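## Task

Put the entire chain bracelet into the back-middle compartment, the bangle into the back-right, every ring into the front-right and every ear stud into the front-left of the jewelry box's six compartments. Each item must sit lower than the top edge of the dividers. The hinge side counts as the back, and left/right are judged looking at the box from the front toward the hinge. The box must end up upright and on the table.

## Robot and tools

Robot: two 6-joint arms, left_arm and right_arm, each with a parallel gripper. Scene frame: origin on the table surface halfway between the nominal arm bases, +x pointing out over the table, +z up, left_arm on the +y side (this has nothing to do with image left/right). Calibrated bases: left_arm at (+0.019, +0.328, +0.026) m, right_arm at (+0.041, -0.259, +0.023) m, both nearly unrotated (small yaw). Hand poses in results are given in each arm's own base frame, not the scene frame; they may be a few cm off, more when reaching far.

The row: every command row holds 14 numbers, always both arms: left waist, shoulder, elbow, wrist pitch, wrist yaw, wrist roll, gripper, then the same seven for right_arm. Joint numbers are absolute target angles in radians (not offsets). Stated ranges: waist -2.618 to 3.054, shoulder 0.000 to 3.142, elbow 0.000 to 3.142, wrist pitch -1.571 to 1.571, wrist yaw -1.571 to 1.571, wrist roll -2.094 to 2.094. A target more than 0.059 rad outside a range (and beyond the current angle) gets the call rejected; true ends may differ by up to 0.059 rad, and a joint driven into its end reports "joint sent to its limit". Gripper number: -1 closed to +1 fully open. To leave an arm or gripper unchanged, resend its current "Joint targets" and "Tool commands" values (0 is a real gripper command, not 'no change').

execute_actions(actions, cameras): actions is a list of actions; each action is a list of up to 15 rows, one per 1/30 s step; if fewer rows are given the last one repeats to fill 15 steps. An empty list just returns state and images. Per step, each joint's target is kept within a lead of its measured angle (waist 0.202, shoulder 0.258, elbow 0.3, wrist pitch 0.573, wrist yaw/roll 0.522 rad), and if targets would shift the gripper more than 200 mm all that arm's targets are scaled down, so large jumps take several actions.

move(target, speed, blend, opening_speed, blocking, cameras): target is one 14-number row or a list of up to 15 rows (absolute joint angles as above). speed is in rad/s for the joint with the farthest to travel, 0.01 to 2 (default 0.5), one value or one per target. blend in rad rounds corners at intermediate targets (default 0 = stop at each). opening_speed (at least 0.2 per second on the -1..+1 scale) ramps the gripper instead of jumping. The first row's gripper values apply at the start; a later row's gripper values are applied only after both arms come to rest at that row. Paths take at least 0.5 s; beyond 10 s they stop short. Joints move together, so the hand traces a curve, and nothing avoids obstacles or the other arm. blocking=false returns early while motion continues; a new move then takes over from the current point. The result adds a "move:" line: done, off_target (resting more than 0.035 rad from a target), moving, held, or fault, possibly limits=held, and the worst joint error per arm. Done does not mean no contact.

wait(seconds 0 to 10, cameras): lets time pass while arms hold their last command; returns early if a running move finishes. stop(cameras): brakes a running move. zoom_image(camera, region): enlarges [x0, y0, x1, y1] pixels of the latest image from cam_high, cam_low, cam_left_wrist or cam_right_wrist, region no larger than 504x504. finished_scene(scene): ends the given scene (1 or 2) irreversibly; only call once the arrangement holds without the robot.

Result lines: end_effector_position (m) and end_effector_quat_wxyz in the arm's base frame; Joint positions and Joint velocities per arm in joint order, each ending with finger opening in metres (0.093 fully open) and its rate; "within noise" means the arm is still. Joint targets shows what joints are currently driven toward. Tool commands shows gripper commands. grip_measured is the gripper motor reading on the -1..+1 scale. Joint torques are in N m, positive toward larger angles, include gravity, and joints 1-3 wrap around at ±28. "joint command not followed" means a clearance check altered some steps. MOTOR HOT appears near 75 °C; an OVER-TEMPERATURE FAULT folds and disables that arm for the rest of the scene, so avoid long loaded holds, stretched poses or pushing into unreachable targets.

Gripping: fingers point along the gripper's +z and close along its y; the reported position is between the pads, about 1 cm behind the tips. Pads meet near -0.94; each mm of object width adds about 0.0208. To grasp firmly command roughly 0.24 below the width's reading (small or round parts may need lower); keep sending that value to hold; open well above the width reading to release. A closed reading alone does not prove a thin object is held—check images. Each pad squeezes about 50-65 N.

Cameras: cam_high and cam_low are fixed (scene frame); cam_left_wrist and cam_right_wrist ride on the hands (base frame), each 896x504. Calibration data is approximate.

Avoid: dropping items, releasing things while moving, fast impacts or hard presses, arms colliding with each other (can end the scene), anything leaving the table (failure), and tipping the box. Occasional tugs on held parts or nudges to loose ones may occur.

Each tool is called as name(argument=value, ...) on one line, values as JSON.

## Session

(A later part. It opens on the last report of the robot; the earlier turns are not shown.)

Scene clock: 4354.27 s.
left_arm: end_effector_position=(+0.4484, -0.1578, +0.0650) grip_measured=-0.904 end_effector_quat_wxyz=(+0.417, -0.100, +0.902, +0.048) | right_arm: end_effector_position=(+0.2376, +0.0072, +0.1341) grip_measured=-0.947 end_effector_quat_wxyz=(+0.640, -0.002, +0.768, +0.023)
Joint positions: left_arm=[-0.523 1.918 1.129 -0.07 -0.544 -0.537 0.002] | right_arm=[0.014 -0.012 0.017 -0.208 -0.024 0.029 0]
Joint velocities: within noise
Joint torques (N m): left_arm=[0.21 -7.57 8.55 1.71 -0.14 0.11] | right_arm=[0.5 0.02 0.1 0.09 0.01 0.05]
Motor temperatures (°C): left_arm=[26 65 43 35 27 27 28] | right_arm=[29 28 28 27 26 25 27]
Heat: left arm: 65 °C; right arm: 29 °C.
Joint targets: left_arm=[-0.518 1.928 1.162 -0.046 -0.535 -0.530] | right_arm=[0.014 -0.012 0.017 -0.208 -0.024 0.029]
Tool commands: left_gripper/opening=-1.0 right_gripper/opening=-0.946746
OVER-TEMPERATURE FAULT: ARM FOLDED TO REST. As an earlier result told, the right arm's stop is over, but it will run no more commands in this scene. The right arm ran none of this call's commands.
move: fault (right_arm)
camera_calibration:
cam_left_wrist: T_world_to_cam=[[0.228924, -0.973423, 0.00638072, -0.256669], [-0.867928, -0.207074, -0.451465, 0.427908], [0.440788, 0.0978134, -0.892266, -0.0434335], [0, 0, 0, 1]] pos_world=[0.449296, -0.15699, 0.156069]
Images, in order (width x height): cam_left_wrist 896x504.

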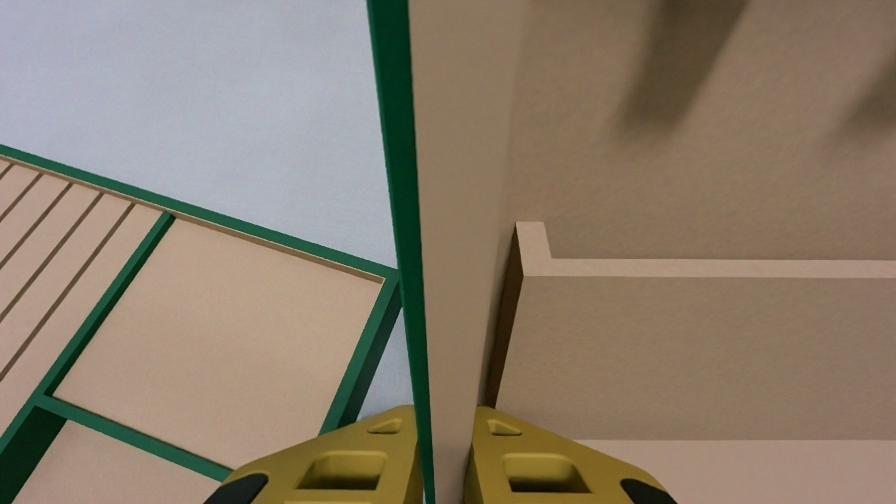

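move(target=[[-0.518,1.86,1.20,-0.09,-0.535,-0.53,-1,0.014,-0.012,0.017,-0.208,-0.024,0.029,-0.946763],[-0.518,1.81,1.23,-0.13,-0.535,-0.53,-1,0.014,-0.012,0.017,-0.208,-0.024,0.029,-0.946763]], speed=0.08, blend=[0.02,0], cameras=["cam_left_wrist","cam_high"])

zoom_image(camera="cam_high", region=[400, 200, 530, 310])

Scene clock: 4363.63 s.
left_arm: end_effector_position=(+0.4431, -0.1565, +0.0793) grip_measured=-0.917 end_effector_quat_wxyz=(+0.400, -0.091, +0.910, +0.055) | right_arm: end_effector_position=(+0.2376, +0.0072, +0.1341) grip_measured=-0.947 end_effector_quat_wxyz=(+0.640, -0.002, +0.768, +0.023)
Joint positions: left_arm=[-0.523 1.882 1.171 -0.187 -0.534 -0.53 0.001] | right_arm=[0.014 -0.012 0.017 -0.208 -0.024 0.029 0]
Joint velocities: within noise
Joint torques (N m): left_arm=[0.21 -14.87 10.97 1.99 -0.26 0.03] | right_arm=[0.49 0.03 0.09 0.09 0.01 0.05]
Motor temperatures (°C): left_arm=[26 64 44 37 27 27 29] | right_arm=[29 28 28 27 26 25 27]
Heat: left arm: 64 °C; right arm: 29 °C.
Joint targets: left_arm=[-0.518 1.810 1.230 -0.130 -0.535 -0.530] | right_arm=[0.014 -0.012 0.017 -0.208 -0.024 0.029]
Tool commands: left_gripper/opening=-1.0 right_gripper/opening=-0.946745
OVER-TEMPERATURE FAULT: ARM FOLDED TO REST. As an earlier result told, the right arm's stop is over, but it will run no more commands in this scene. The right arm ran none of this call's commands.
move: fault (right_arm), off_target (left_arm); left_arm: the shoulder is farthest, 0.072 rad from its target
camera_calibration:
cam_left_wrist: T_world_to_cam=[[0.218081, -0.975738, -0.0193905, -0.247711], [-0.886832, -0.189838, -0.421296, 0.43872], [0.407394, 0.109073, -0.906716, -0.0108307], [0, 0, 0, 1]] pos_world=[0.447505, -0.157234, 0.170207]
Images, in order (width x height): cam_high 896x504, cam_left_wrist 896x504.

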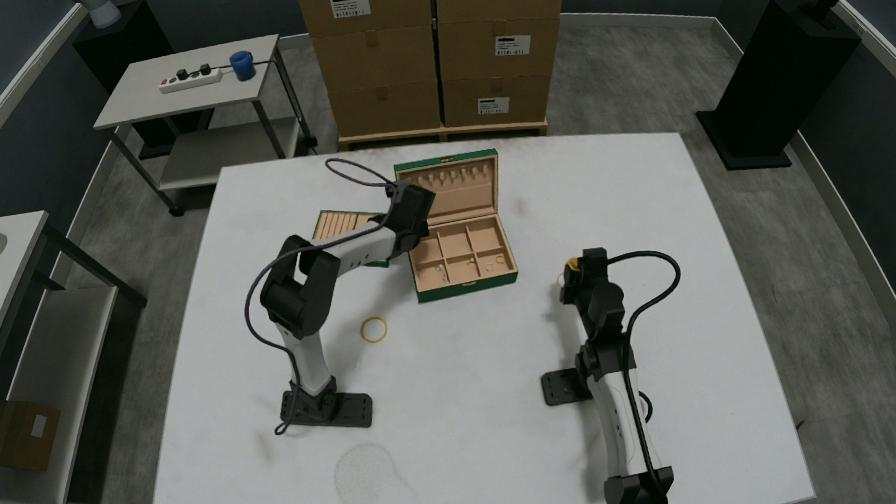

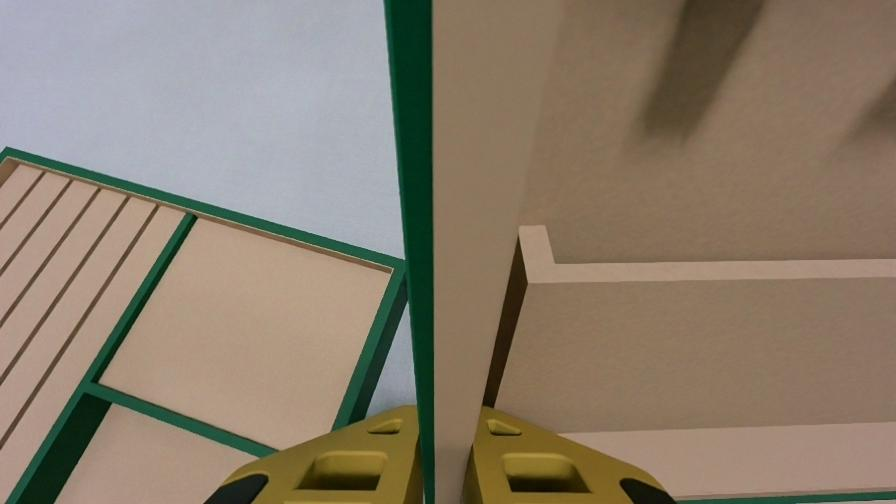

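Scaled by 3.877 from the camera's 896x504 image, which has a finer 1280x720 frame.

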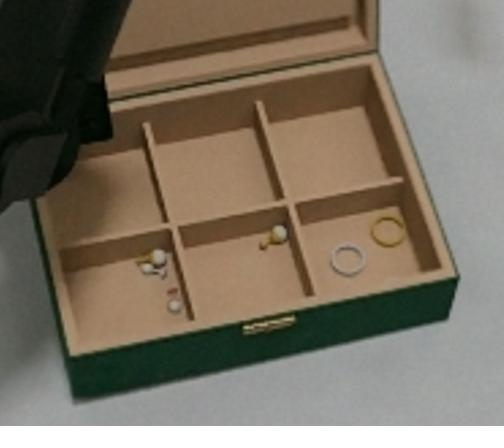

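move(target=[[-0.518,1.77,1.29,-0.15,-0.535,-0.53,-1,0.014,-0.012,0.017,-0.208,-0.024,0.029,-0.946763]], speed=0.08, cameras=["cam_high"])

zoom_image(camera="cam_high", region=[400, 200, 530, 310])

Scene clock: 4370.90 s.
left_arm: end_effector_position=(+0.4426, -0.1562, +0.0967) grip_measured=-0.917 end_effector_quat_wxyz=(+0.397, -0.075, +0.913, +0.064) | right_arm: end_effector_position=(+0.2376, +0.0072, +0.1341) grip_measured=-0.947 end_effector_quat_wxyz=(+0.640, -0.002, +0.768, +0.023)
Joint positions: left_arm=[-0.523 1.855 1.216 -0.267 -0.534 -0.499 0.001] | right_arm=[0.014 -0.012 0.017 -0.208 -0.024 0.029 0]
Joint velocities: within noise
Joint torques (N m): left_arm=[0.21 -15.99 12.34 2.57 -0.26 -0.32] | right_arm=[0.49 0.03 0.1 0.09 0.01 0.06]
Motor temperatures (°C): left_arm=[26 68 44 38 27 27 29] | right_arm=[29 28 28 27 26 25 27]
Heat: left arm: 68 °C; right arm: 29 °C.
Joint targets: left_arm=[-0.518 1.770 1.290 -0.150 -0.535 -0.530] | right_arm=[0.014 -0.012 0.017 -0.208 -0.024 0.029]
Tool commands: left_gripper/opening=-1.0 right_gripper/opening=-0.946745
OVER-TEMPERATURE FAULT: ARM FOLDED TO REST. As an earlier result told, the right arm's stop is over, but it will run no more commands in this scene. The right arm ran none of this call's commands.
move: fault (right_arm), off_target (left_arm); left_arm: the wrist pitch is farthest, 0.117 rad from its target
Images, in order (width x height): cam_high 896x504.

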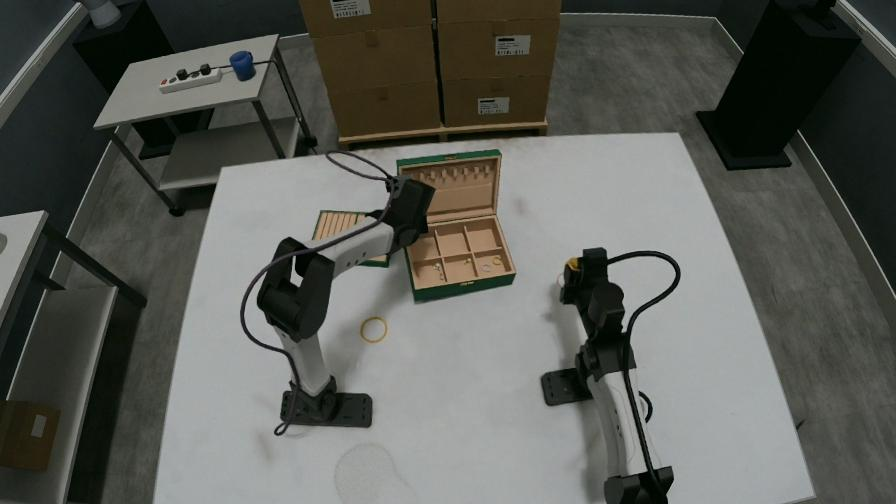

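Scaled by 3.877 from the camera's 896x504 image, which has a finer 1280x720 frame.

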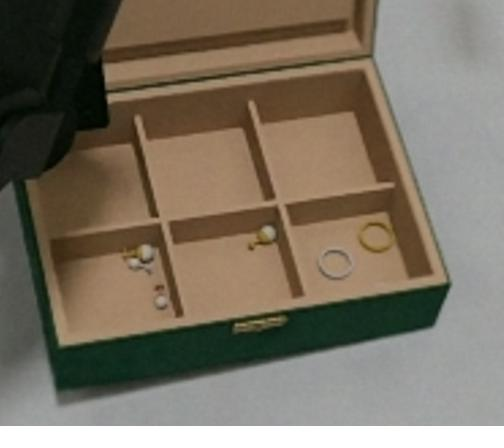

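move(target=[[-0.518,1.74,1.36,-0.2,-0.535,-0.50,-1,0.014,-0.012,0.017,-0.208,-0.024,0.029,-0.946763]], speed=0.1, cameras=["cam_high"])

zoom_image(camera="cam_high", region=[400, 200, 530, 310])

Scene clock: 4378.30 s.
left_arm: end_effector_position=(+0.4451, -0.1576, +0.1196) grip_measured=-0.917 end_effector_quat_wxyz=(+0.398, -0.053, +0.913, +0.072) | right_arm: end_effector_position=(+0.2376, +0.0072, +0.1341) grip_measured=-0.947 end_effector_quat_wxyz=(+0.640, -0.002, +0.768, +0.023)
Joint positions: left_arm=[-0.523 1.831 1.277 -0.345 -0.534 -0.448 0.001] | right_arm=[0.014 -0.012 0.017 -0.208 -0.024 0.029 0]
Joint velocities: within noise
Joint torques (N m): left_arm=[0.21 -16.51 13.24 2.85 -0.25 -0.57] | right_arm=[0.49 0.02 0.1 0.09 0.01 0.05]
Motor temperatures (°C): left_arm=[26 72 44 40 27 27 29] | right_arm=[29 28 28 27 26 25 27]
Heat: left arm: 72 °C; right arm: 29 °C.
Joint targets: left_arm=[-0.518 1.740 1.360 -0.200 -0.535 -0.500] | right_arm=[0.014 -0.012 0.017 -0.208 -0.024 0.029]
Tool commands: left_gripper/opening=-1.0 right_gripper/opening=-0.946745
OVER-TEMPERATURE FAULT: ARM FOLDED TO REST. As an earlier result told, the right arm's stop is over, but it will run no more commands in this scene. The right arm ran none of this call's commands.
move: fault (right_arm), off_target (left_arm); left_arm: the wrist pitch is farthest, 0.145 rad from its target
Images, in order (width x height): cam_high 896x504.

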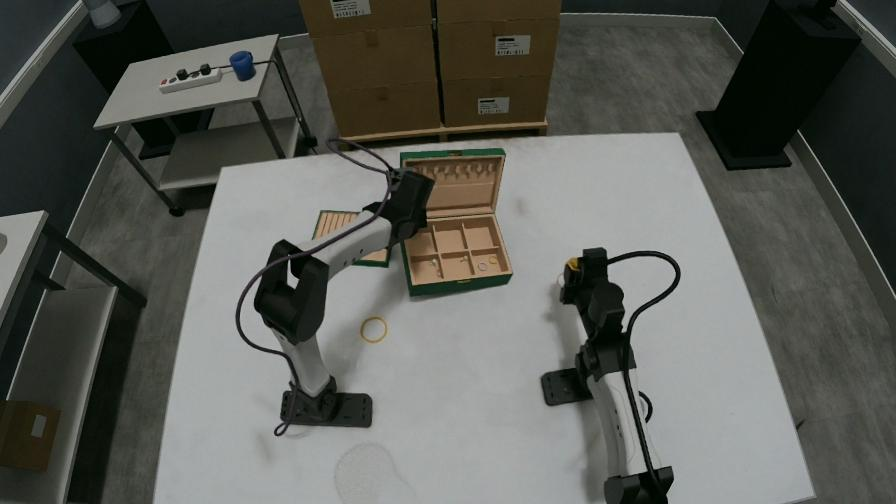

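Scaled by 3.877 from the camera's 896x504 image, which has a finer 1280x720 frame.

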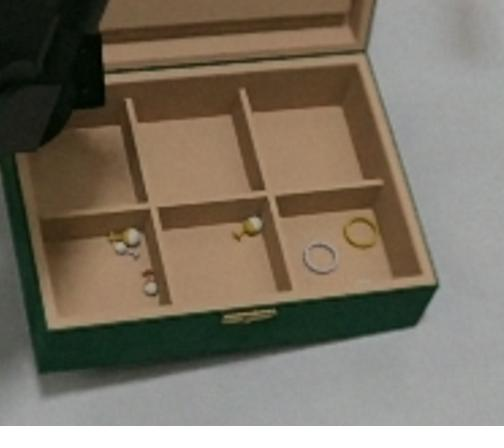

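zoom_image(camera="cam_high", region=[440, 240, 500, 290])

wait(seconds=0, cameras=["cam_low"])

zoom_image(camera="cam_low", region=[450, 60, 750, 360])

Scaled by 8.400 from the camera's 896x504 image, which has a finer 1280x720 frame.

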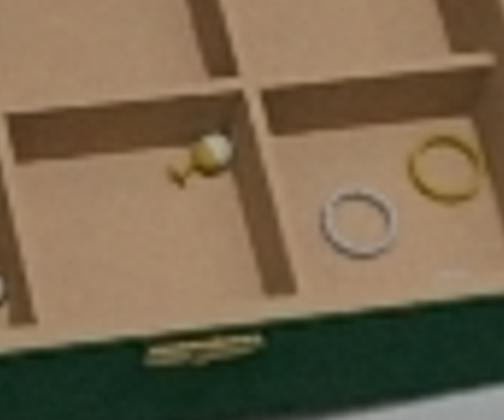

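Scene clock: 4397.17 s.
left_arm: end_effector_position=(+0.4450, -0.1575, +0.1195) grip_measured=-0.917 end_effector_quat_wxyz=(+0.398, -0.053, +0.913, +0.072) | right_arm: end_effector_position=(+0.2376, +0.0072, +0.1341) grip_measured=-0.947 end_effector_quat_wxyz=(+0.640, -0.002, +0.768, +0.023)
Joint positions: left_arm=[-0.523 1.831 1.277 -0.345 -0.534 -0.448 0.001] | right_arm=[0.014 -0.012 0.017 -0.208 -0.024 0.029 0]
Joint velocities: within noise
Joint torques (N m): left_arm=[0.2 -16.5 13.24 2.85 -0.26 -0.57] | right_arm=[0.5 0.02 0.1 0.09 0.01 0.05]
Motor temperatures (°C): left_arm=[26 80 47 45 27 27 29] | right_arm=[29 28 28 27 26 25 27]
Heat: left arm: 80 °C; right arm: 29 °C. Fold the left arm in close to its base, or ease its load, before you think long.
Joint targets: left_arm=[-0.518 1.740 1.360 -0.200 -0.535 -0.500] | right_arm=[0.014 -0.012 0.017 -0.208 -0.024 0.029]
Tool commands: left_gripper/opening=-1.0 right_gripper/opening=-0.946745
OVER-TEMPERATURE FAULT: ARM FOLDED TO REST. As an earlier result told, the right arm's stop is over, but it will run no more commands in this scene.
MOTOR HOT: the shoulder of the left arm reports 80 °C; the controller's stop level is 90 °C. To cool a motor, set the load down, stop pushing, or move to a pose that needs little force.
Images, in order (width x height): cam_low 896x504.

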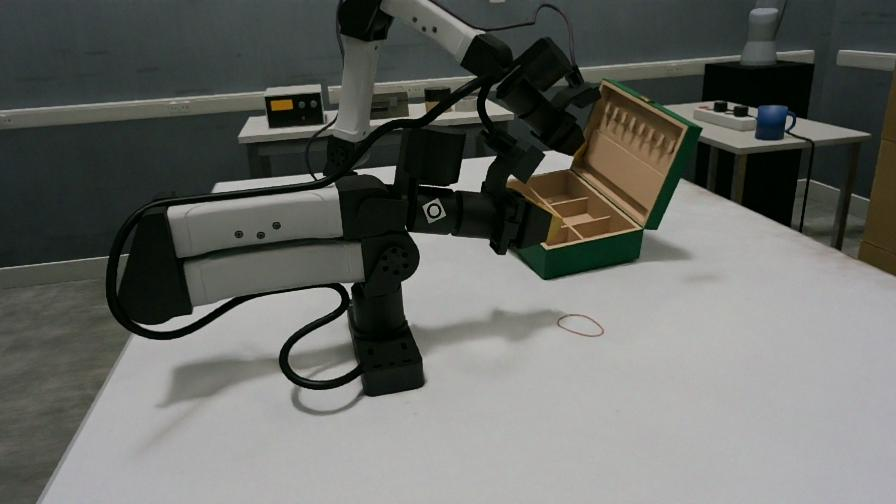

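Scaled by 1.680 from the camera's 896x504 image, which has a finer 1280x720 frame.

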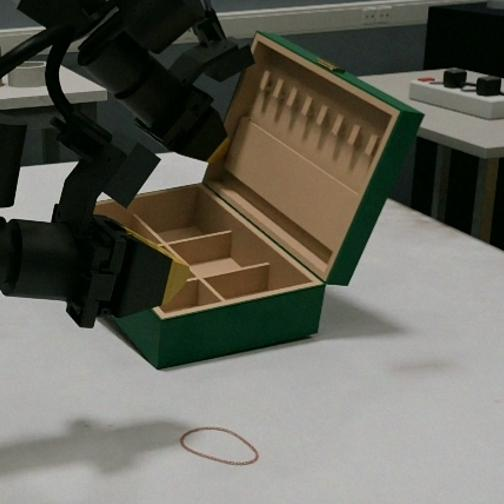

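move(target=[[-0.518,1.79,1.26,-0.15,-0.535,-0.53,-1,0.014,-0.012,0.017,-0.208,-0.024,0.029,-0.946763],[-0.518,1.86,1.185,-0.09,-0.535,-0.53,-1,0.014,-0.012,0.017,-0.208,-0.024,0.029,-0.946763],[-0.52,1.915,1.13,-0.06,-0.54,-0.535,-1,0.014,-0.012,0.017,-0.208,-0.024,0.029,-0.946763],[-0.52,1.915,1.13,-0.06,-0.54,-0.535,-0.45,0.014,-0.012,0.017,-0.208,-0.024,0.029,-0.946763],[-0.57,1.85,1.12,-0.1,-0.555,-0.55,-0.45,0.014,-0.012,0.017,-0.208,-0.024,0.029,-0.946763],[-0.6,1.7,1.2,-0.3,-0.56,-0.6,-0.45,0.014,-0.012,0.017,-0.208,-0.024,0.029,-0.946763],[-0.62,1.2,1.75,-1.5,0,-0.9,-0.45,0.014,-0.012,0.017,-0.208,-0.024,0.029,-0.946763]], speed=[0.15,0.15,0.12,0.2,0.2,0.4,1.0], blend=[0.02,0.02,0,0,0.02,0.05,0], opening_speed=0.6, cameras=["cam_left_wrist"])

zoom_image(camera="cam_left_wrist", region=[250, 150, 600, 450])

Scene clock: 4416.20 s.
left_arm: end_effector_position=(+0.1996, -0.1369, +0.3368) grip_measured=-0.451 end_effector_quat_wxyz=(+0.224, -0.135, +0.944, -0.199) | right_arm: end_effector_position=(+0.2376, +0.0072, +0.1341) grip_measured=-0.947 end_effector_quat_wxyz=(+0.640, -0.002, +0.768, +0.023)
Joint positions: left_arm=[-0.612 1.196 1.731 -1.498 -0.016 -0.891 0.024] | right_arm=[0.014 -0.012 0.017 -0.208 -0.024 0.029 0]
Joint velocities: within noise
Joint torques (N m): left_arm=[-0.83 -1.18 6.19 1.39 0.16 -0.05] | right_arm=[0.49 0.01 0.1 0.09 0.01 0.05]
Motor temperatures (°C): left_arm=[26 80 48 46 27 27 29] | right_arm=[29 28 28 27 26 25 27]
Heat: left arm: 80 °C; right arm: 29 °C. Fold the left arm in close to its base, or ease its load, before you think long.
Joint targets: left_arm=[-0.620 1.200 1.750 -1.500 0.000 -0.900] | right_arm=[0.014 -0.012 0.017 -0.208 -0.024 0.029]
Tool commands: left_gripper/opening=-0.45 right_gripper/opening=-0.946745
OVER-TEMPERATURE FAULT: ARM FOLDED TO REST. As an earlier result told, the right arm's stop is over, but it will run no more commands in this scene. The right arm ran none of this call's commands.
MOTOR HOT: still on. The shoulder of the left arm reports 80 °C.
move: fault (right_arm); target 4's new numbers were sent with left_arm's wrist pitch 0.046 rad from that target
camera_calibration:
cam_left_wrist: T_world_to_cam=[[0.177473, -0.880295, 0.439982, -0.304049], [-0.978372, -0.206093, -0.0177007, 0.215094], [0.106259, -0.427325, -0.897832, 0.303485], [0, 0, 0, 1]] pos_world=[0.232155, -0.0936366, 0.410062]
Images, in order (width x height): cam_left_wrist 896x504.

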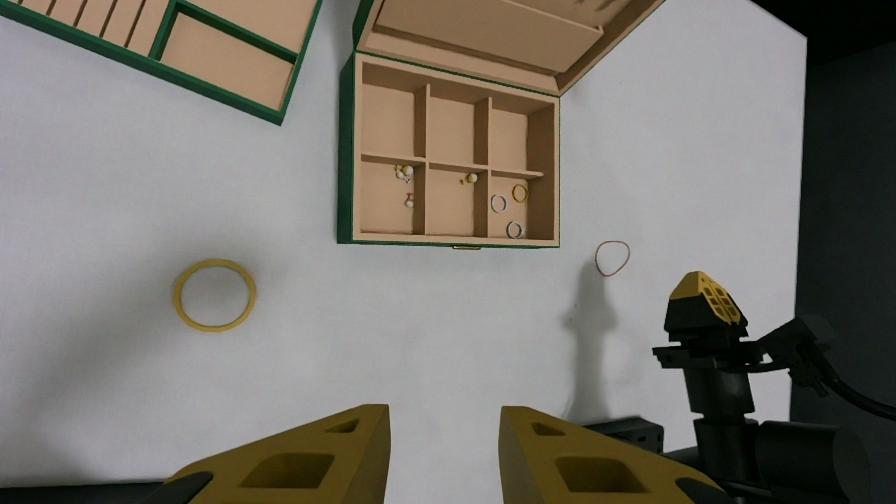

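Scaled by 1.440 from the camera's 896x504 image, which has a finer 1280x720 frame.

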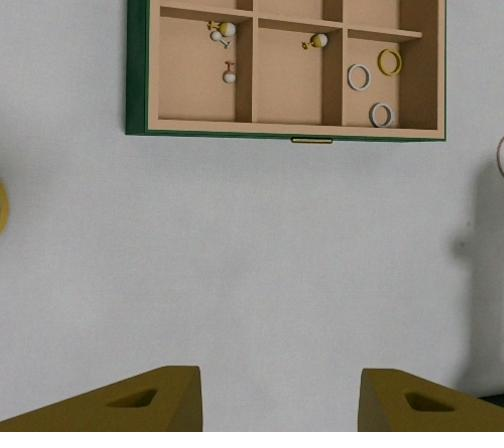

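move(target=[[-0.6,1.7,2.2,-1.5,0.2,1.5,-0.95,0.014,-0.012,0.017,-0.208,-0.024,0.029,-0.946763],[-0.616,2.5,2.46,-1.555,0.275,2.09,-0.95,0.014,-0.012,0.017,-0.208,-0.024,0.029,-0.946763]], speed=0.8, blend=[0.08,0], cameras=["cam_left_wrist"])

zoom_image(camera="cam_left_wrist", region=[250, 254, 700, 504])

Scene clock: 4493.60 s.
left_arm: end_effector_position=(+0.3602, -0.3035, +0.0735) grip_measured=-0.947 end_effector_quat_wxyz=(+0.066, +0.965, +0.228, -0.115) | right_arm: end_effector_position=(+0.2376, +0.0072, +0.1341) grip_measured=-0.947 end_effector_quat_wxyz=(+0.640, -0.002, +0.768, +0.023)
Joint positions: left_arm=[-0.608 2.51 2.432 -1.547 0.26 2.076 0] | right_arm=[0.014 -0.012 0.017 -0.208 -0.024 0.029 0]
Joint velocities: within noise
Joint torques (N m): left_arm=[-0.81 -12.77 7.53 0.07 0.44 0.12] | right_arm=[0.5 0.02 0.09 0.09 0.01 0.05]
Motor temperatures (°C): left_arm=[26 57 43 40 26 27 28] | right_arm=[29 28 28 27 26 25 27]
Heat: left arm: 57 °C; right arm: 29 °C.
Joint targets: left_arm=[-0.616 2.500 2.460 -1.555 0.275 2.085] | right_arm=[0.014 -0.012 0.017 -0.208 -0.024 0.029]
Tool commands: left_gripper/opening=-0.95 right_gripper/opening=-0.946744
OVER-TEMPERATURE FAULT: ARM FOLDED TO REST. As an earlier result told, the right arm's stop is over, but it will run no more commands in this scene. The right arm ran none of this call's commands.
MOTOR HOT: cleared for the motors of the left arm.
joint sent to its limit (left arm) — the wrist roll, upper limit.
move: fault (right_arm)
camera_calibration:
cam_left_wrist: T_world_to_cam=[[-0.46627, 0.881567, -0.0736954, 0.440963], [0.870272, 0.472056, 0.140679, -0.138456], [0.158806, 0.0014594, -0.987309, 0.0965751], [0, 0, 0, 1]] pos_world=[0.310766, -0.323521, 0.147324]
Images, in order (width x height): cam_left_wrist 896x504.

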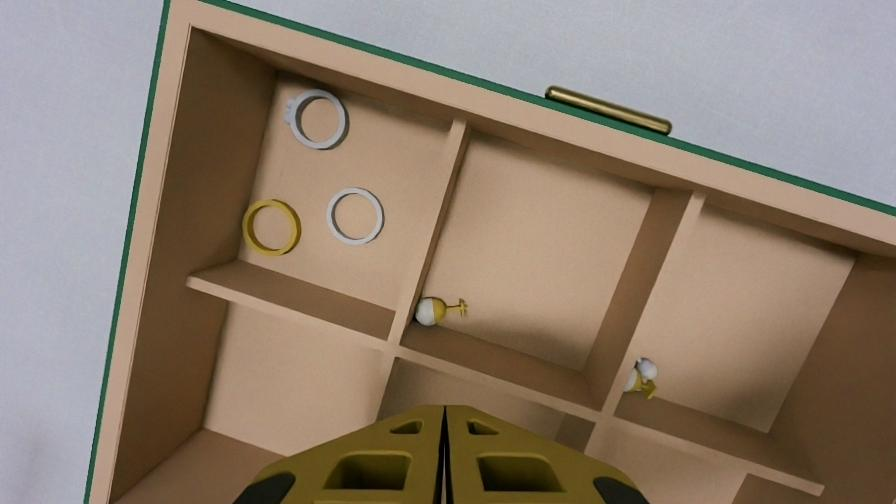

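Scaled by 1.120 from the camera's 896x504 image, which has a finer 1280x720 frame.

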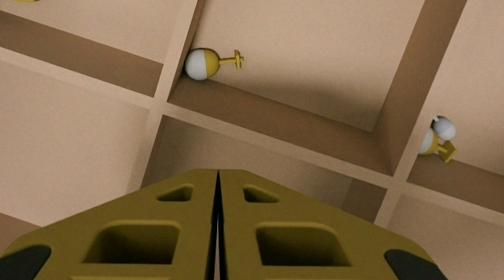

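execute_actions(actions=[], cameras=["cam_left_wrist"])

Scene clock: 4542.90 s.
left_arm: end_effector_position=(+0.3598, -0.3034, +0.0735) grip_measured=-0.947 end_effector_quat_wxyz=(+0.066, +0.965, +0.228, -0.115) | right_arm: end_effector_position=(+0.2376, +0.0072, +0.1341) grip_measured=-0.947 end_effector_quat_wxyz=(+0.640, -0.002, +0.768, +0.023)
Joint positions: left_arm=[-0.608 2.51 2.432 -1.549 0.26 2.077 0] | right_arm=[0.014 -0.012 0.017 -0.208 -0.024 0.029 0]
Joint velocities: within noise
Joint torques (N m): left_arm=[-0.81 -12.74 7.51 0.08 0.44 0.12] | right_arm=[0.49 0.03 0.12 0.09 0.01 0.06]
Motor temperatures (°C): left_arm=[26 72 44 37 27 27 28] | right_arm=[29 28 28 27 26 25 27]
Heat: left arm: 72 °C; right arm: 29 °C.
Joint targets: left_arm=[-0.616 2.500 2.460 -1.555 0.275 2.085] | right_arm=[0.014 -0.012 0.017 -0.208 -0.024 0.029]
Tool commands: left_gripper/opening=-0.95 right_gripper/opening=-0.946744
OVER-TEMPERATURE FAULT: ARM FOLDED TO REST. As an earlier result told, the right arm's stop is over, but it will run no more commands in this scene.
camera_calibration:
cam_left_wrist: T_world_to_cam=[[-0.465738, 0.881931, -0.07271, 0.440521], [0.870795, 0.471376, 0.139714, -0.13857], [0.157492, 0.00175449, -0.987519, 0.0972417], [0, 0, 0, 1]] pos_world=[0.310519, -0.323361, 0.147418]
Images, in order (width x height): cam_left_wrist 896x504.

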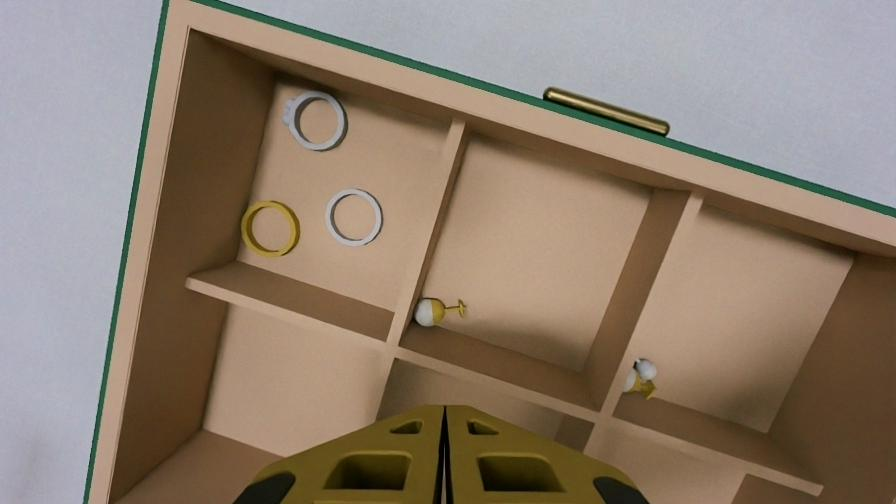

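move(target=[[-0.64,2.2,2.4,-1.6,0.15,1.6,-0.8,0.014,-0.012,0.017,-0.208,-0.024,0.029,-0.946763],[-0.68,1.65,1.4,-0.7,0,-0.3,-0.8,0.014,-0.012,0.017,-0.208,-0.024,0.029,-0.946763],[-0.722,1.80,1.05,0.0,0,-0.3,-0.8,0.014,-0.012,0.017,-0.208,-0.024,0.029,-0.946763]], speed=0.8, blend=[0.1,0.05,0], cameras=["cam_left_wrist","cam_low"])

Scene clock: 4614.97 s.
left_arm: end_effector_position=(+0.3581, -0.3137, +0.0823) grip_measured=-0.802 end_effector_quat_wxyz=(+0.342, +0.195, +0.898, -0.196) | right_arm: end_effector_position=(+0.2376, +0.0072, +0.1341) grip_measured=-0.947 end_effector_quat_wxyz=(+0.640, -0.002, +0.768, +0.023)
Joint positions: left_arm=[-0.714 1.797 1.055 -0.019 0.015 -0.292 0.007] | right_arm=[0.014 -0.012 0.017 -0.208 -0.024 0.029 0]
Joint velocities: within noise
Joint torques (N m): left_arm=[-0.79 -7.6 5.48 1.83 -0.12 -0.05] | right_arm=[0.49 0.02 0.12 0.09 0.01 0.06]
Motor temperatures (°C): left_arm=[26 76 44 36 27 27 27] | right_arm=[29 28 28 27 26 25 27]
Heat: left arm: 76 °C; right arm: 29 °C. Fold the left arm in close to its base, or ease its load, before you think long.
Joint targets: left_arm=[-0.722 1.800 1.050 0.000 0.000 -0.300] | right_arm=[0.014 -0.012 0.017 -0.208 -0.024 0.029]
Tool commands: left_gripper/opening=-0.8 right_gripper/opening=-0.946745
OVER-TEMPERATURE FAULT: ARM FOLDED TO REST. As an earlier result told, the right arm's stop is over, but it will run no more commands in this scene. The right arm ran none of this call's commands.
MOTOR HOT: the shoulder of the left arm reports 76 °C; the controller's stop level is 90 °C. To cool a motor, set the load down, stop pushing, or move to a pose that needs little force.
move: fault (right_arm); joint sent to its limit at target 1
camera_calibration:
cam_left_wrist: T_world_to_cam=[[-0.475831, -0.849964, 0.226154, -0.114837], [-0.849688, 0.37781, -0.367817, 0.495099], [0.227188, -0.367179, -0.901978, -0.0414954], [0, 0, 0, 1]] pos_world=[0.375464, -0.299897, 0.170649]
Images, in order (width x height): cam_low 896x504, cam_left_wrist 896x504.

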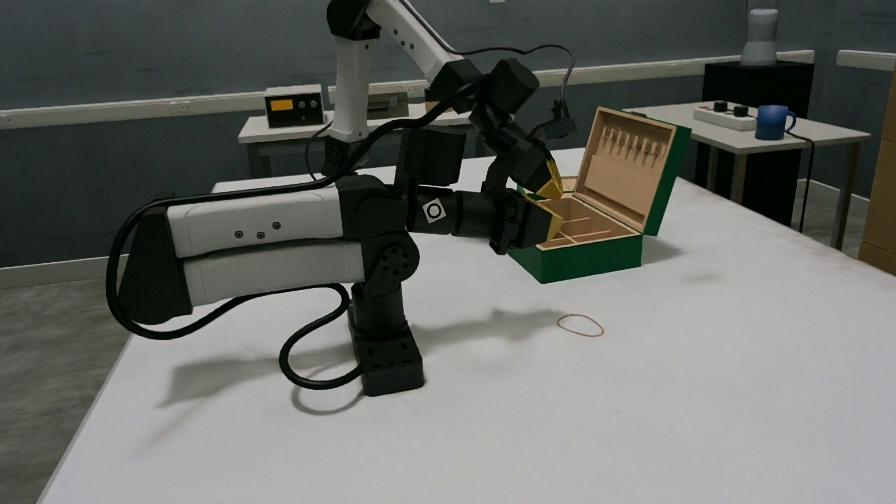

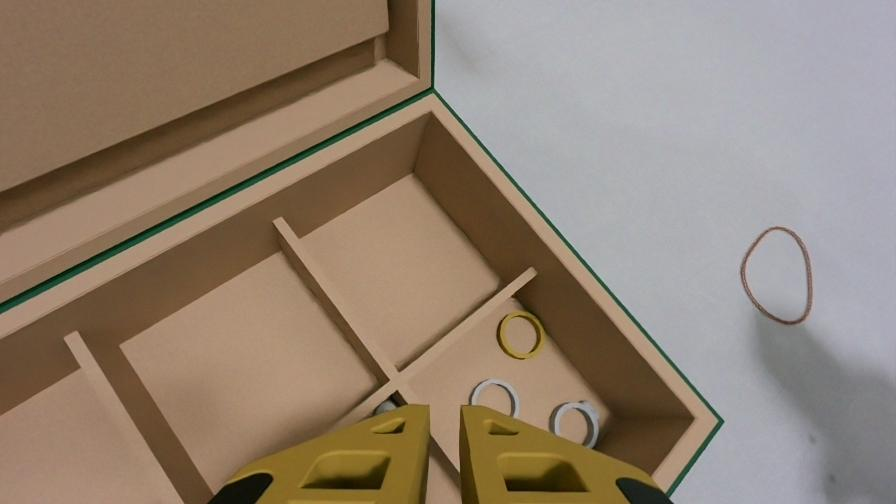

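move(target=[-0.711,1.918,1.014,0.125,0,-0.3,-0.8,0.014,-0.012,0.017,-0.208,-0.024,0.029,-0.946763], speed=0.4, cameras=["cam_left_wrist"])

zoom_image(camera="cam_left_wrist", region=[300, 300, 600, 504])

Scene clock: 4669.60 s.
left_arm: end_effector_position=(+0.3605, -0.3158, +0.0353) grip_measured=-0.802 end_effector_quat_wxyz=(+0.330, +0.196, +0.904, -0.189) | right_arm: end_effector_position=(+0.2376, +0.0072, +0.1341) grip_measured=-0.947 end_effector_quat_wxyz=(+0.640, -0.002, +0.768, +0.023)
Joint positions: left_arm=[-0.714 1.916 1.018 0.107 0.015 -0.292 0.007] | right_arm=[0.014 -0.012 0.017 -0.208 -0.024 0.029 0]
Joint velocities: within noise
Joint torques (N m): left_arm=[0.1 -8.16 5.14 1.81 -0.12 -0.04] | right_arm=[0.49 0.02 0.1 0.09 0.01 0.05]
Motor temperatures (°C): left_arm=[26 64 42 40 26 27 27] | right_arm=[29 28 28 27 26 25 27]
Heat: left arm: 64 °C; right arm: 29 °C.
Joint targets: left_arm=[-0.711 1.918 1.014 0.125 0.000 -0.300] | right_arm=[0.014 -0.012 0.017 -0.208 -0.024 0.029]
Tool commands: left_gripper/opening=-0.8 right_gripper/opening=-0.946745
OVER-TEMPERATURE FAULT: ARM FOLDED TO REST. As an earlier result told, the right arm's stop is over, but it will run no more commands in this scene. The right arm ran none of this call's commands.
MOTOR HOT: cleared for the motors of the left arm.
move: fault (right_arm)
camera_calibration:
cam_left_wrist: T_world_to_cam=[[-0.470352, -0.854563, 0.220206, -0.108052], [-0.858119, 0.384675, -0.340083, 0.484905], [0.205915, -0.348922, -0.91425, -0.0714145], [0, 0, 0, 1]] pos_world=[0.379989, -0.303787, 0.123411]
Images, in order (width x height): cam_left_wrist 896x504.

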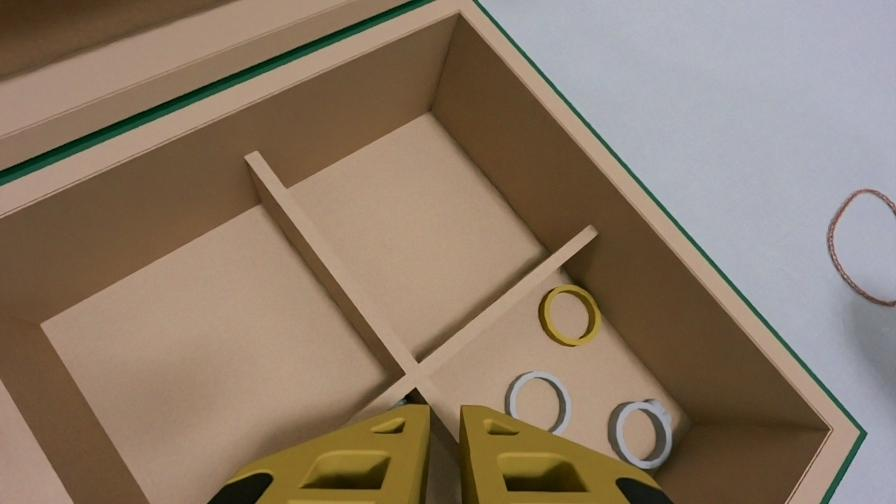

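Scaled by 1.680 from the camera's 896x504 image, which has a finer 1280x720 frame.

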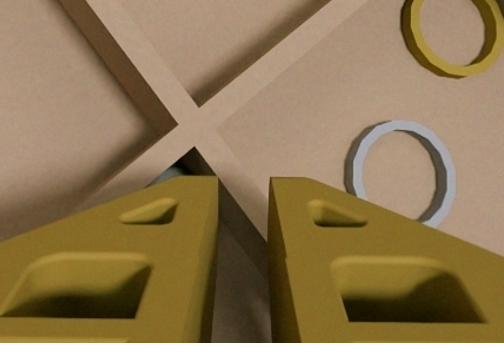

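move(target=[-0.7,1.959,0.955,0.233,0,-0.3,-0.8,0.014,-0.012,0.017,-0.208,-0.024,0.029,-0.946763], speed=0.3, cameras=["cam_left_wrist"])

zoom_image(camera="cam_left_wrist", region=[300, 300, 600, 504])

Scene clock: 4707.60 s.
left_arm: end_effector_position=(+0.3598, -0.3108, +0.0158) grip_measured=-0.802 end_effector_quat_wxyz=(+0.336, +0.193, +0.902, -0.191) | right_arm: end_effector_position=(+0.2376, +0.0072, +0.1341) grip_measured=-0.947 end_effector_quat_wxyz=(+0.640, -0.002, +0.768, +0.023)
Joint positions: left_arm=[-0.707 1.954 0.961 0.215 0.014 -0.292 0.007] | right_arm=[0.014 -0.012 0.017 -0.208 -0.024 0.029 0]
Joint velocities: within noise
Joint torques (N m): left_arm=[0.43 -7.86 4.67 1.83 -0.12 -0.04] | right_arm=[0.5 0.03 0.1 0.1 0.01 0.05]
Motor temperatures (°C): left_arm=[26 63 41 43 26 27 27] | right_arm=[29 28 28 27 26 25 27]
Heat: left arm: 63 °C; right arm: 29 °C.
Joint targets: left_arm=[-0.700 1.959 0.955 0.233 0.000 -0.300] | right_arm=[0.014 -0.012 0.017 -0.208 -0.024 0.029]
Tool commands: left_gripper/opening=-0.8 right_gripper/opening=-0.946745
OVER-TEMPERATURE FAULT: ARM FOLDED TO REST. As an earlier result told, the right arm's stop is over, but it will run no more commands in this scene. The right arm ran none of this call's commands.
move: fault (right_arm)
camera_calibration:
cam_left_wrist: T_world_to_cam=[[-0.466527, -0.856023, 0.22266, -0.10168], [-0.857269, 0.37561, -0.352146, 0.472801], [0.217812, -0.355166, -0.909074, -0.0935702], [0, 0, 0, 1]] pos_world=[0.378262, -0.297862, 0.104073]
Images, in order (width x height): cam_left_wrist 896x504.

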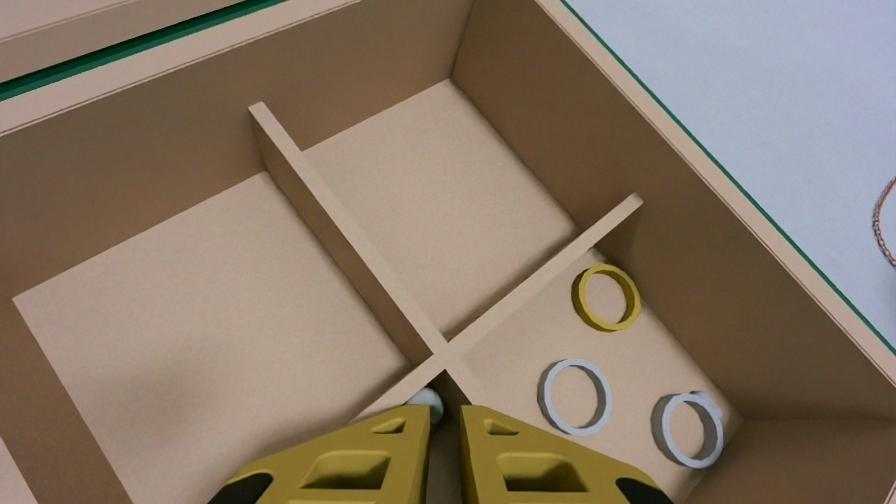

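Scaled by 1.680 from the camera's 896x504 image, which has a finer 1280x720 frame.

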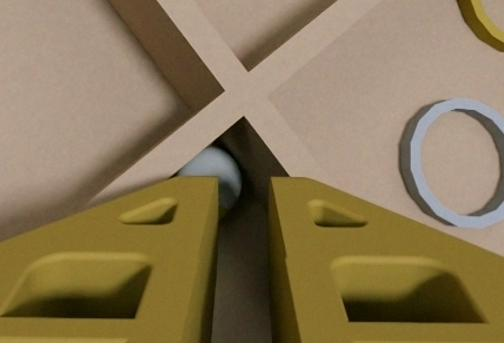

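move(target=[-0.689,2.0,0.953,0.27,0,-0.3,-0.8,0.014,-0.012,0.017,-0.208,-0.024,0.029,-0.946763], speed=0.2, cameras=["cam_left_wrist"])

zoom_image(camera="cam_left_wrist", region=[300, 300, 600, 504])

Scene clock: 4731.03 s.
left_arm: end_effector_position=(+0.3626, -0.3112, +0.0093) grip_measured=-0.802 end_effector_quat_wxyz=(+0.337, +0.191, +0.902, -0.193) | right_arm: end_effector_position=(+0.2376, +0.0072, +0.1341) grip_measured=-0.947 end_effector_quat_wxyz=(+0.640, -0.002, +0.768, +0.023)
Joint positions: left_arm=[-0.702 1.979 0.961 0.244 0.019 -0.292 0.007] | right_arm=[0.014 -0.012 0.017 -0.208 -0.024 0.029 0]
Joint velocities: within noise
Joint torques (N m): left_arm=[0.91 -6.64 4.42 1.91 -0.19 -0.04] | right_arm=[0.49 0.02 0.09 0.09 0.01 0.05]
Motor temperatures (°C): left_arm=[26 62 41 43 26 27 27] | right_arm=[29 28 28 27 26 25 27]
Heat: left arm: 62 °C; right arm: 29 °C.
Joint targets: left_arm=[-0.689 2.000 0.953 0.270 0.000 -0.300] | right_arm=[0.014 -0.012 0.017 -0.208 -0.024 0.029]
Tool commands: left_gripper/opening=-0.8 right_gripper/opening=-0.946745
OVER-TEMPERATURE FAULT: ARM FOLDED TO REST. As an earlier result told, the right arm's stop is over, but it will run no more commands in this scene. The right arm ran none of this call's commands.
move: fault (right_arm)
camera_calibration:
cam_left_wrist: T_world_to_cam=[[-0.465459, -0.855534, 0.226735, -0.0995103], [-0.857569, 0.372583, -0.354622, 0.472247], [0.218914, -0.359503, -0.907102, -0.102078], [0, 0, 0, 1]] pos_world=[0.381013, -0.297783, 0.0974366]
Images, in order (width x height): cam_left_wrist 896x504.

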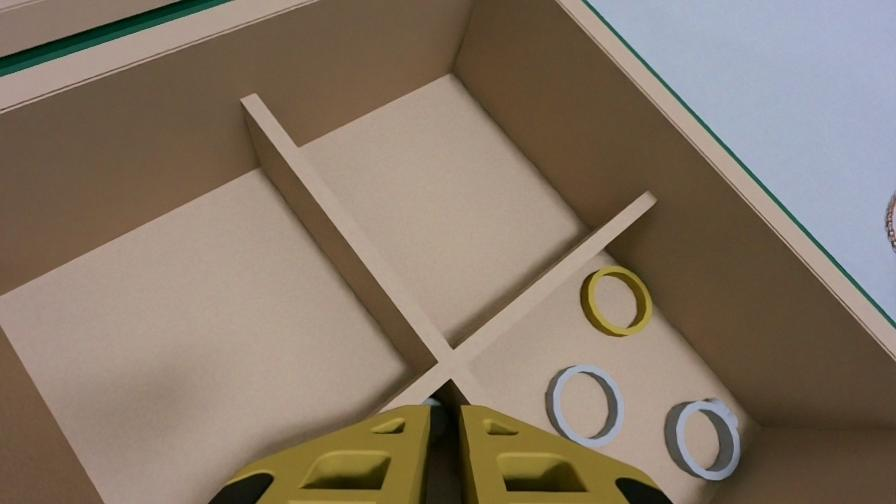

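Scaled by 1.680 from the camera's 896x504 image, which has a finer 1280x720 frame.

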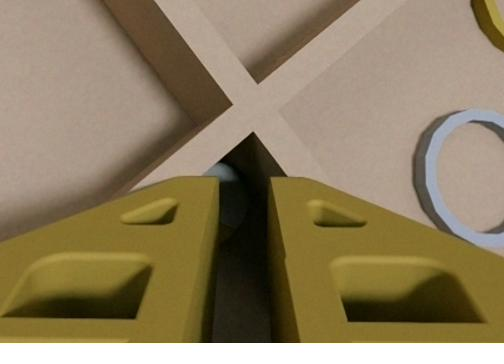

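execute_actions(actions=[], cameras=["cam_low","cam_high"])

zoom_image(camera="cam_high", region=[380, 180, 560, 320])

zoom_image(camera="cam_low", region=[440, 120, 700, 300])

Scene clock: 4749.03 s.
left_arm: end_effector_position=(+0.3626, -0.3112, +0.0092) grip_measured=-0.802 end_effector_quat_wxyz=(+0.337, +0.191, +0.902, -0.193) | right_arm: end_effector_position=(+0.2376, +0.0072, +0.1341) grip_measured=-0.947 end_effector_quat_wxyz=(+0.640, -0.002, +0.768, +0.023)
Joint positions: left_arm=[-0.702 1.98 0.961 0.244 0.019 -0.292 0.007] | right_arm=[0.014 -0.012 0.017 -0.208 -0.024 0.029 0]
Joint velocities: within noise
Joint torques (N m): left_arm=[0.9 -6.6 4.41 1.91 -0.17 -0.05] | right_arm=[0.49 0.03 0.1 0.09 0.01 0.05]
Motor temperatures (°C): left_arm=[26 59 40 45 26 27 27] | right_arm=[29 28 28 27 26 25 27]
Heat: left arm: 59 °C; right arm: 29 °C.
Joint targets: left_arm=[-0.689 2.000 0.953 0.270 0.000 -0.300] | right_arm=[0.014 -0.012 0.017 -0.208 -0.024 0.029]
Tool commands: left_gripper/opening=-0.8 right_gripper/opening=-0.946745
OVER-TEMPERATURE FAULT: ARM FOLDED TO REST. As an earlier result told, the right arm's stop is over, but it will run no more commands in this scene.
Images, in order (width x height): cam_high 896x504, cam_low 896x504.

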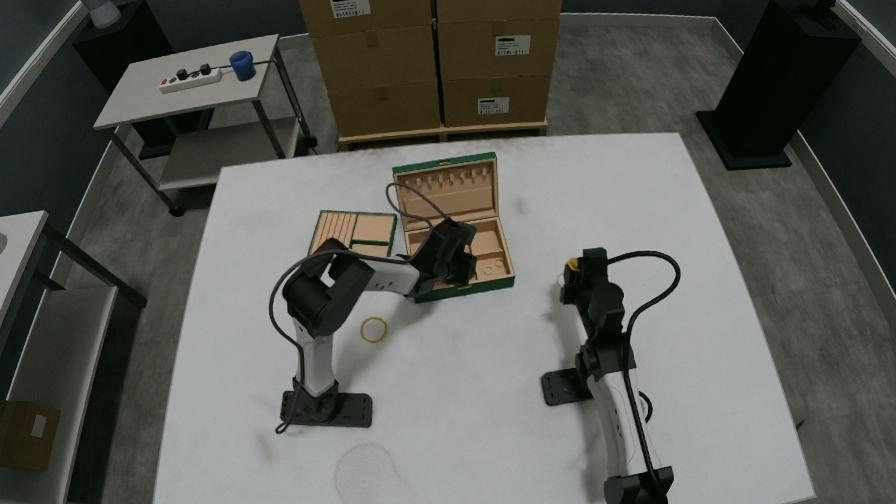

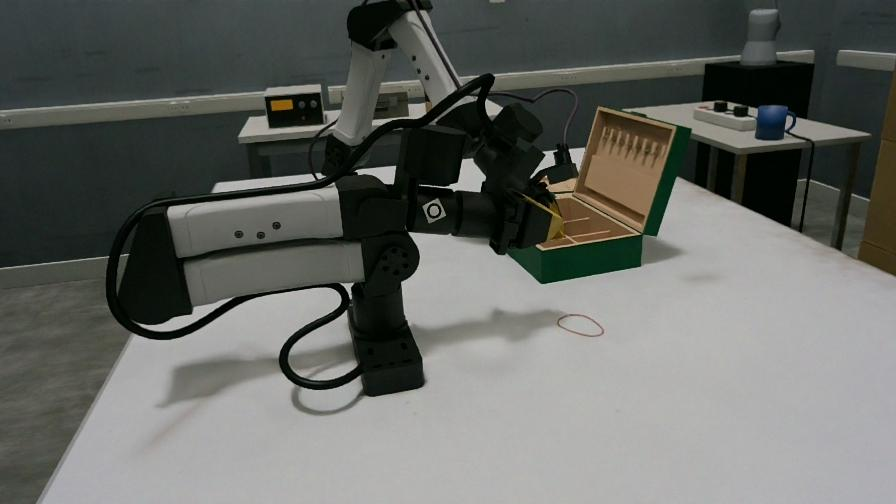

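Scaled by 2.800 from the camera's 896x504 image, which has a finer 1280x720 frame.

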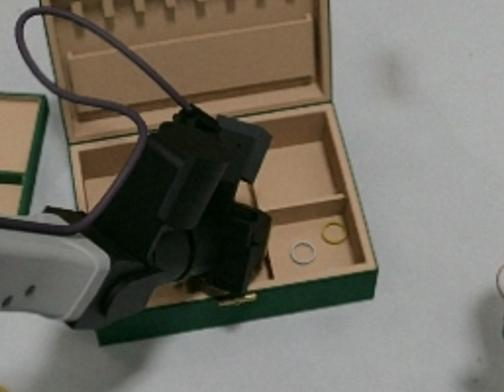

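Scaled by 1.938 from the camera's 896x504 image, which has a finer 1280x720 frame.

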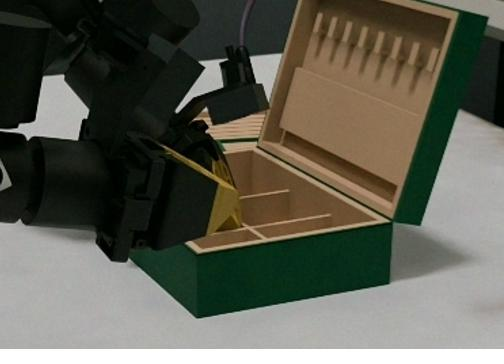

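move(target=[[-0.697,1.93,1.10,0.1,0,-0.3,-0.96,0.014,-0.012,0.017,-0.208,-0.024,0.029,-0.946763],[-0.697,1.985,1.168,-0.12,0,-0.3,-0.96,0.014,-0.012,0.017,-0.208,-0.024,0.029,-0.946763]], speed=0.3, cameras=["cam_left_wrist"])

zoom_image(camera="cam_left_wrist", region=[300, 300, 600, 504])

Scene clock: 4781.83 s.
left_arm: end_effector_position=(+0.3593, -0.3060, +0.0152) grip_measured=-0.955 end_effector_quat_wxyz=(+0.262, +0.195, +0.933, -0.150) | right_arm: end_effector_position=(+0.2376, +0.0072, +0.1341) grip_measured=-0.947 end_effector_quat_wxyz=(+0.640, -0.002, +0.768, +0.023)
Joint positions: left_arm=[-0.7 1.977 1.137 -0.118 0.015 -0.292 0] | right_arm=[0.014 -0.012 0.017 -0.208 -0.024 0.029 0]
Joint velocities: within noise
Joint torques (N m): left_arm=[0.1 -8.1 8.17 1.4 -0.12 -0.05] | right_arm=[0.49 -0.01 0.09 0.09 0.02 0.05]
Motor temperatures (°C): left_arm=[26 58 40 46 26 27 27] | right_arm=[29 28 28 27 26 25 27]
Heat: left arm: 58 °C; right arm: 29 °C.
Joint targets: left_arm=[-0.697 1.985 1.168 -0.120 0.000 -0.300] | right_arm=[0.014 -0.012 0.017 -0.208 -0.024 0.029]
Tool commands: left_gripper/opening=-0.96 right_gripper/opening=-0.946746
OVER-TEMPERATURE FAULT: ARM FOLDED TO REST. As an earlier result told, the right arm's stop is over, but it will run no more commands in this scene. The right arm ran none of this call's commands.
move: fault (right_arm)
camera_calibration:
cam_left_wrist: T_world_to_cam=[[-0.432468, -0.882835, 0.183232, -0.117474], [-0.897073, 0.400844, -0.18597, 0.489862], [0.090733, -0.244798, -0.965319, -0.0120663], [0, 0, 0, 1]] pos_world=[0.389733, -0.303022, 0.100977]
Images, in order (width x height): cam_left_wrist 896x504.

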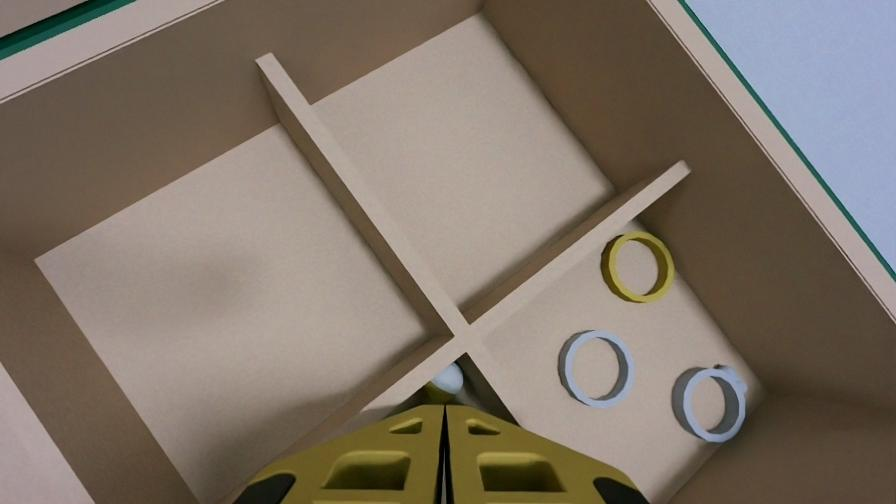

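Scaled by 1.680 from the camera's 896x504 image, which has a finer 1280x720 frame.

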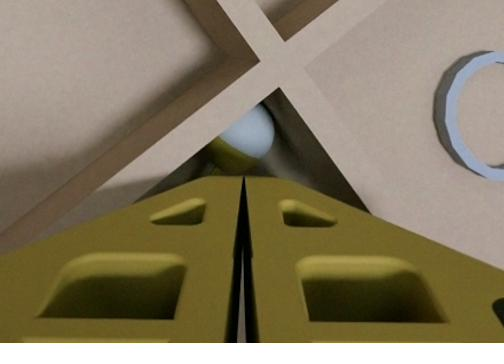

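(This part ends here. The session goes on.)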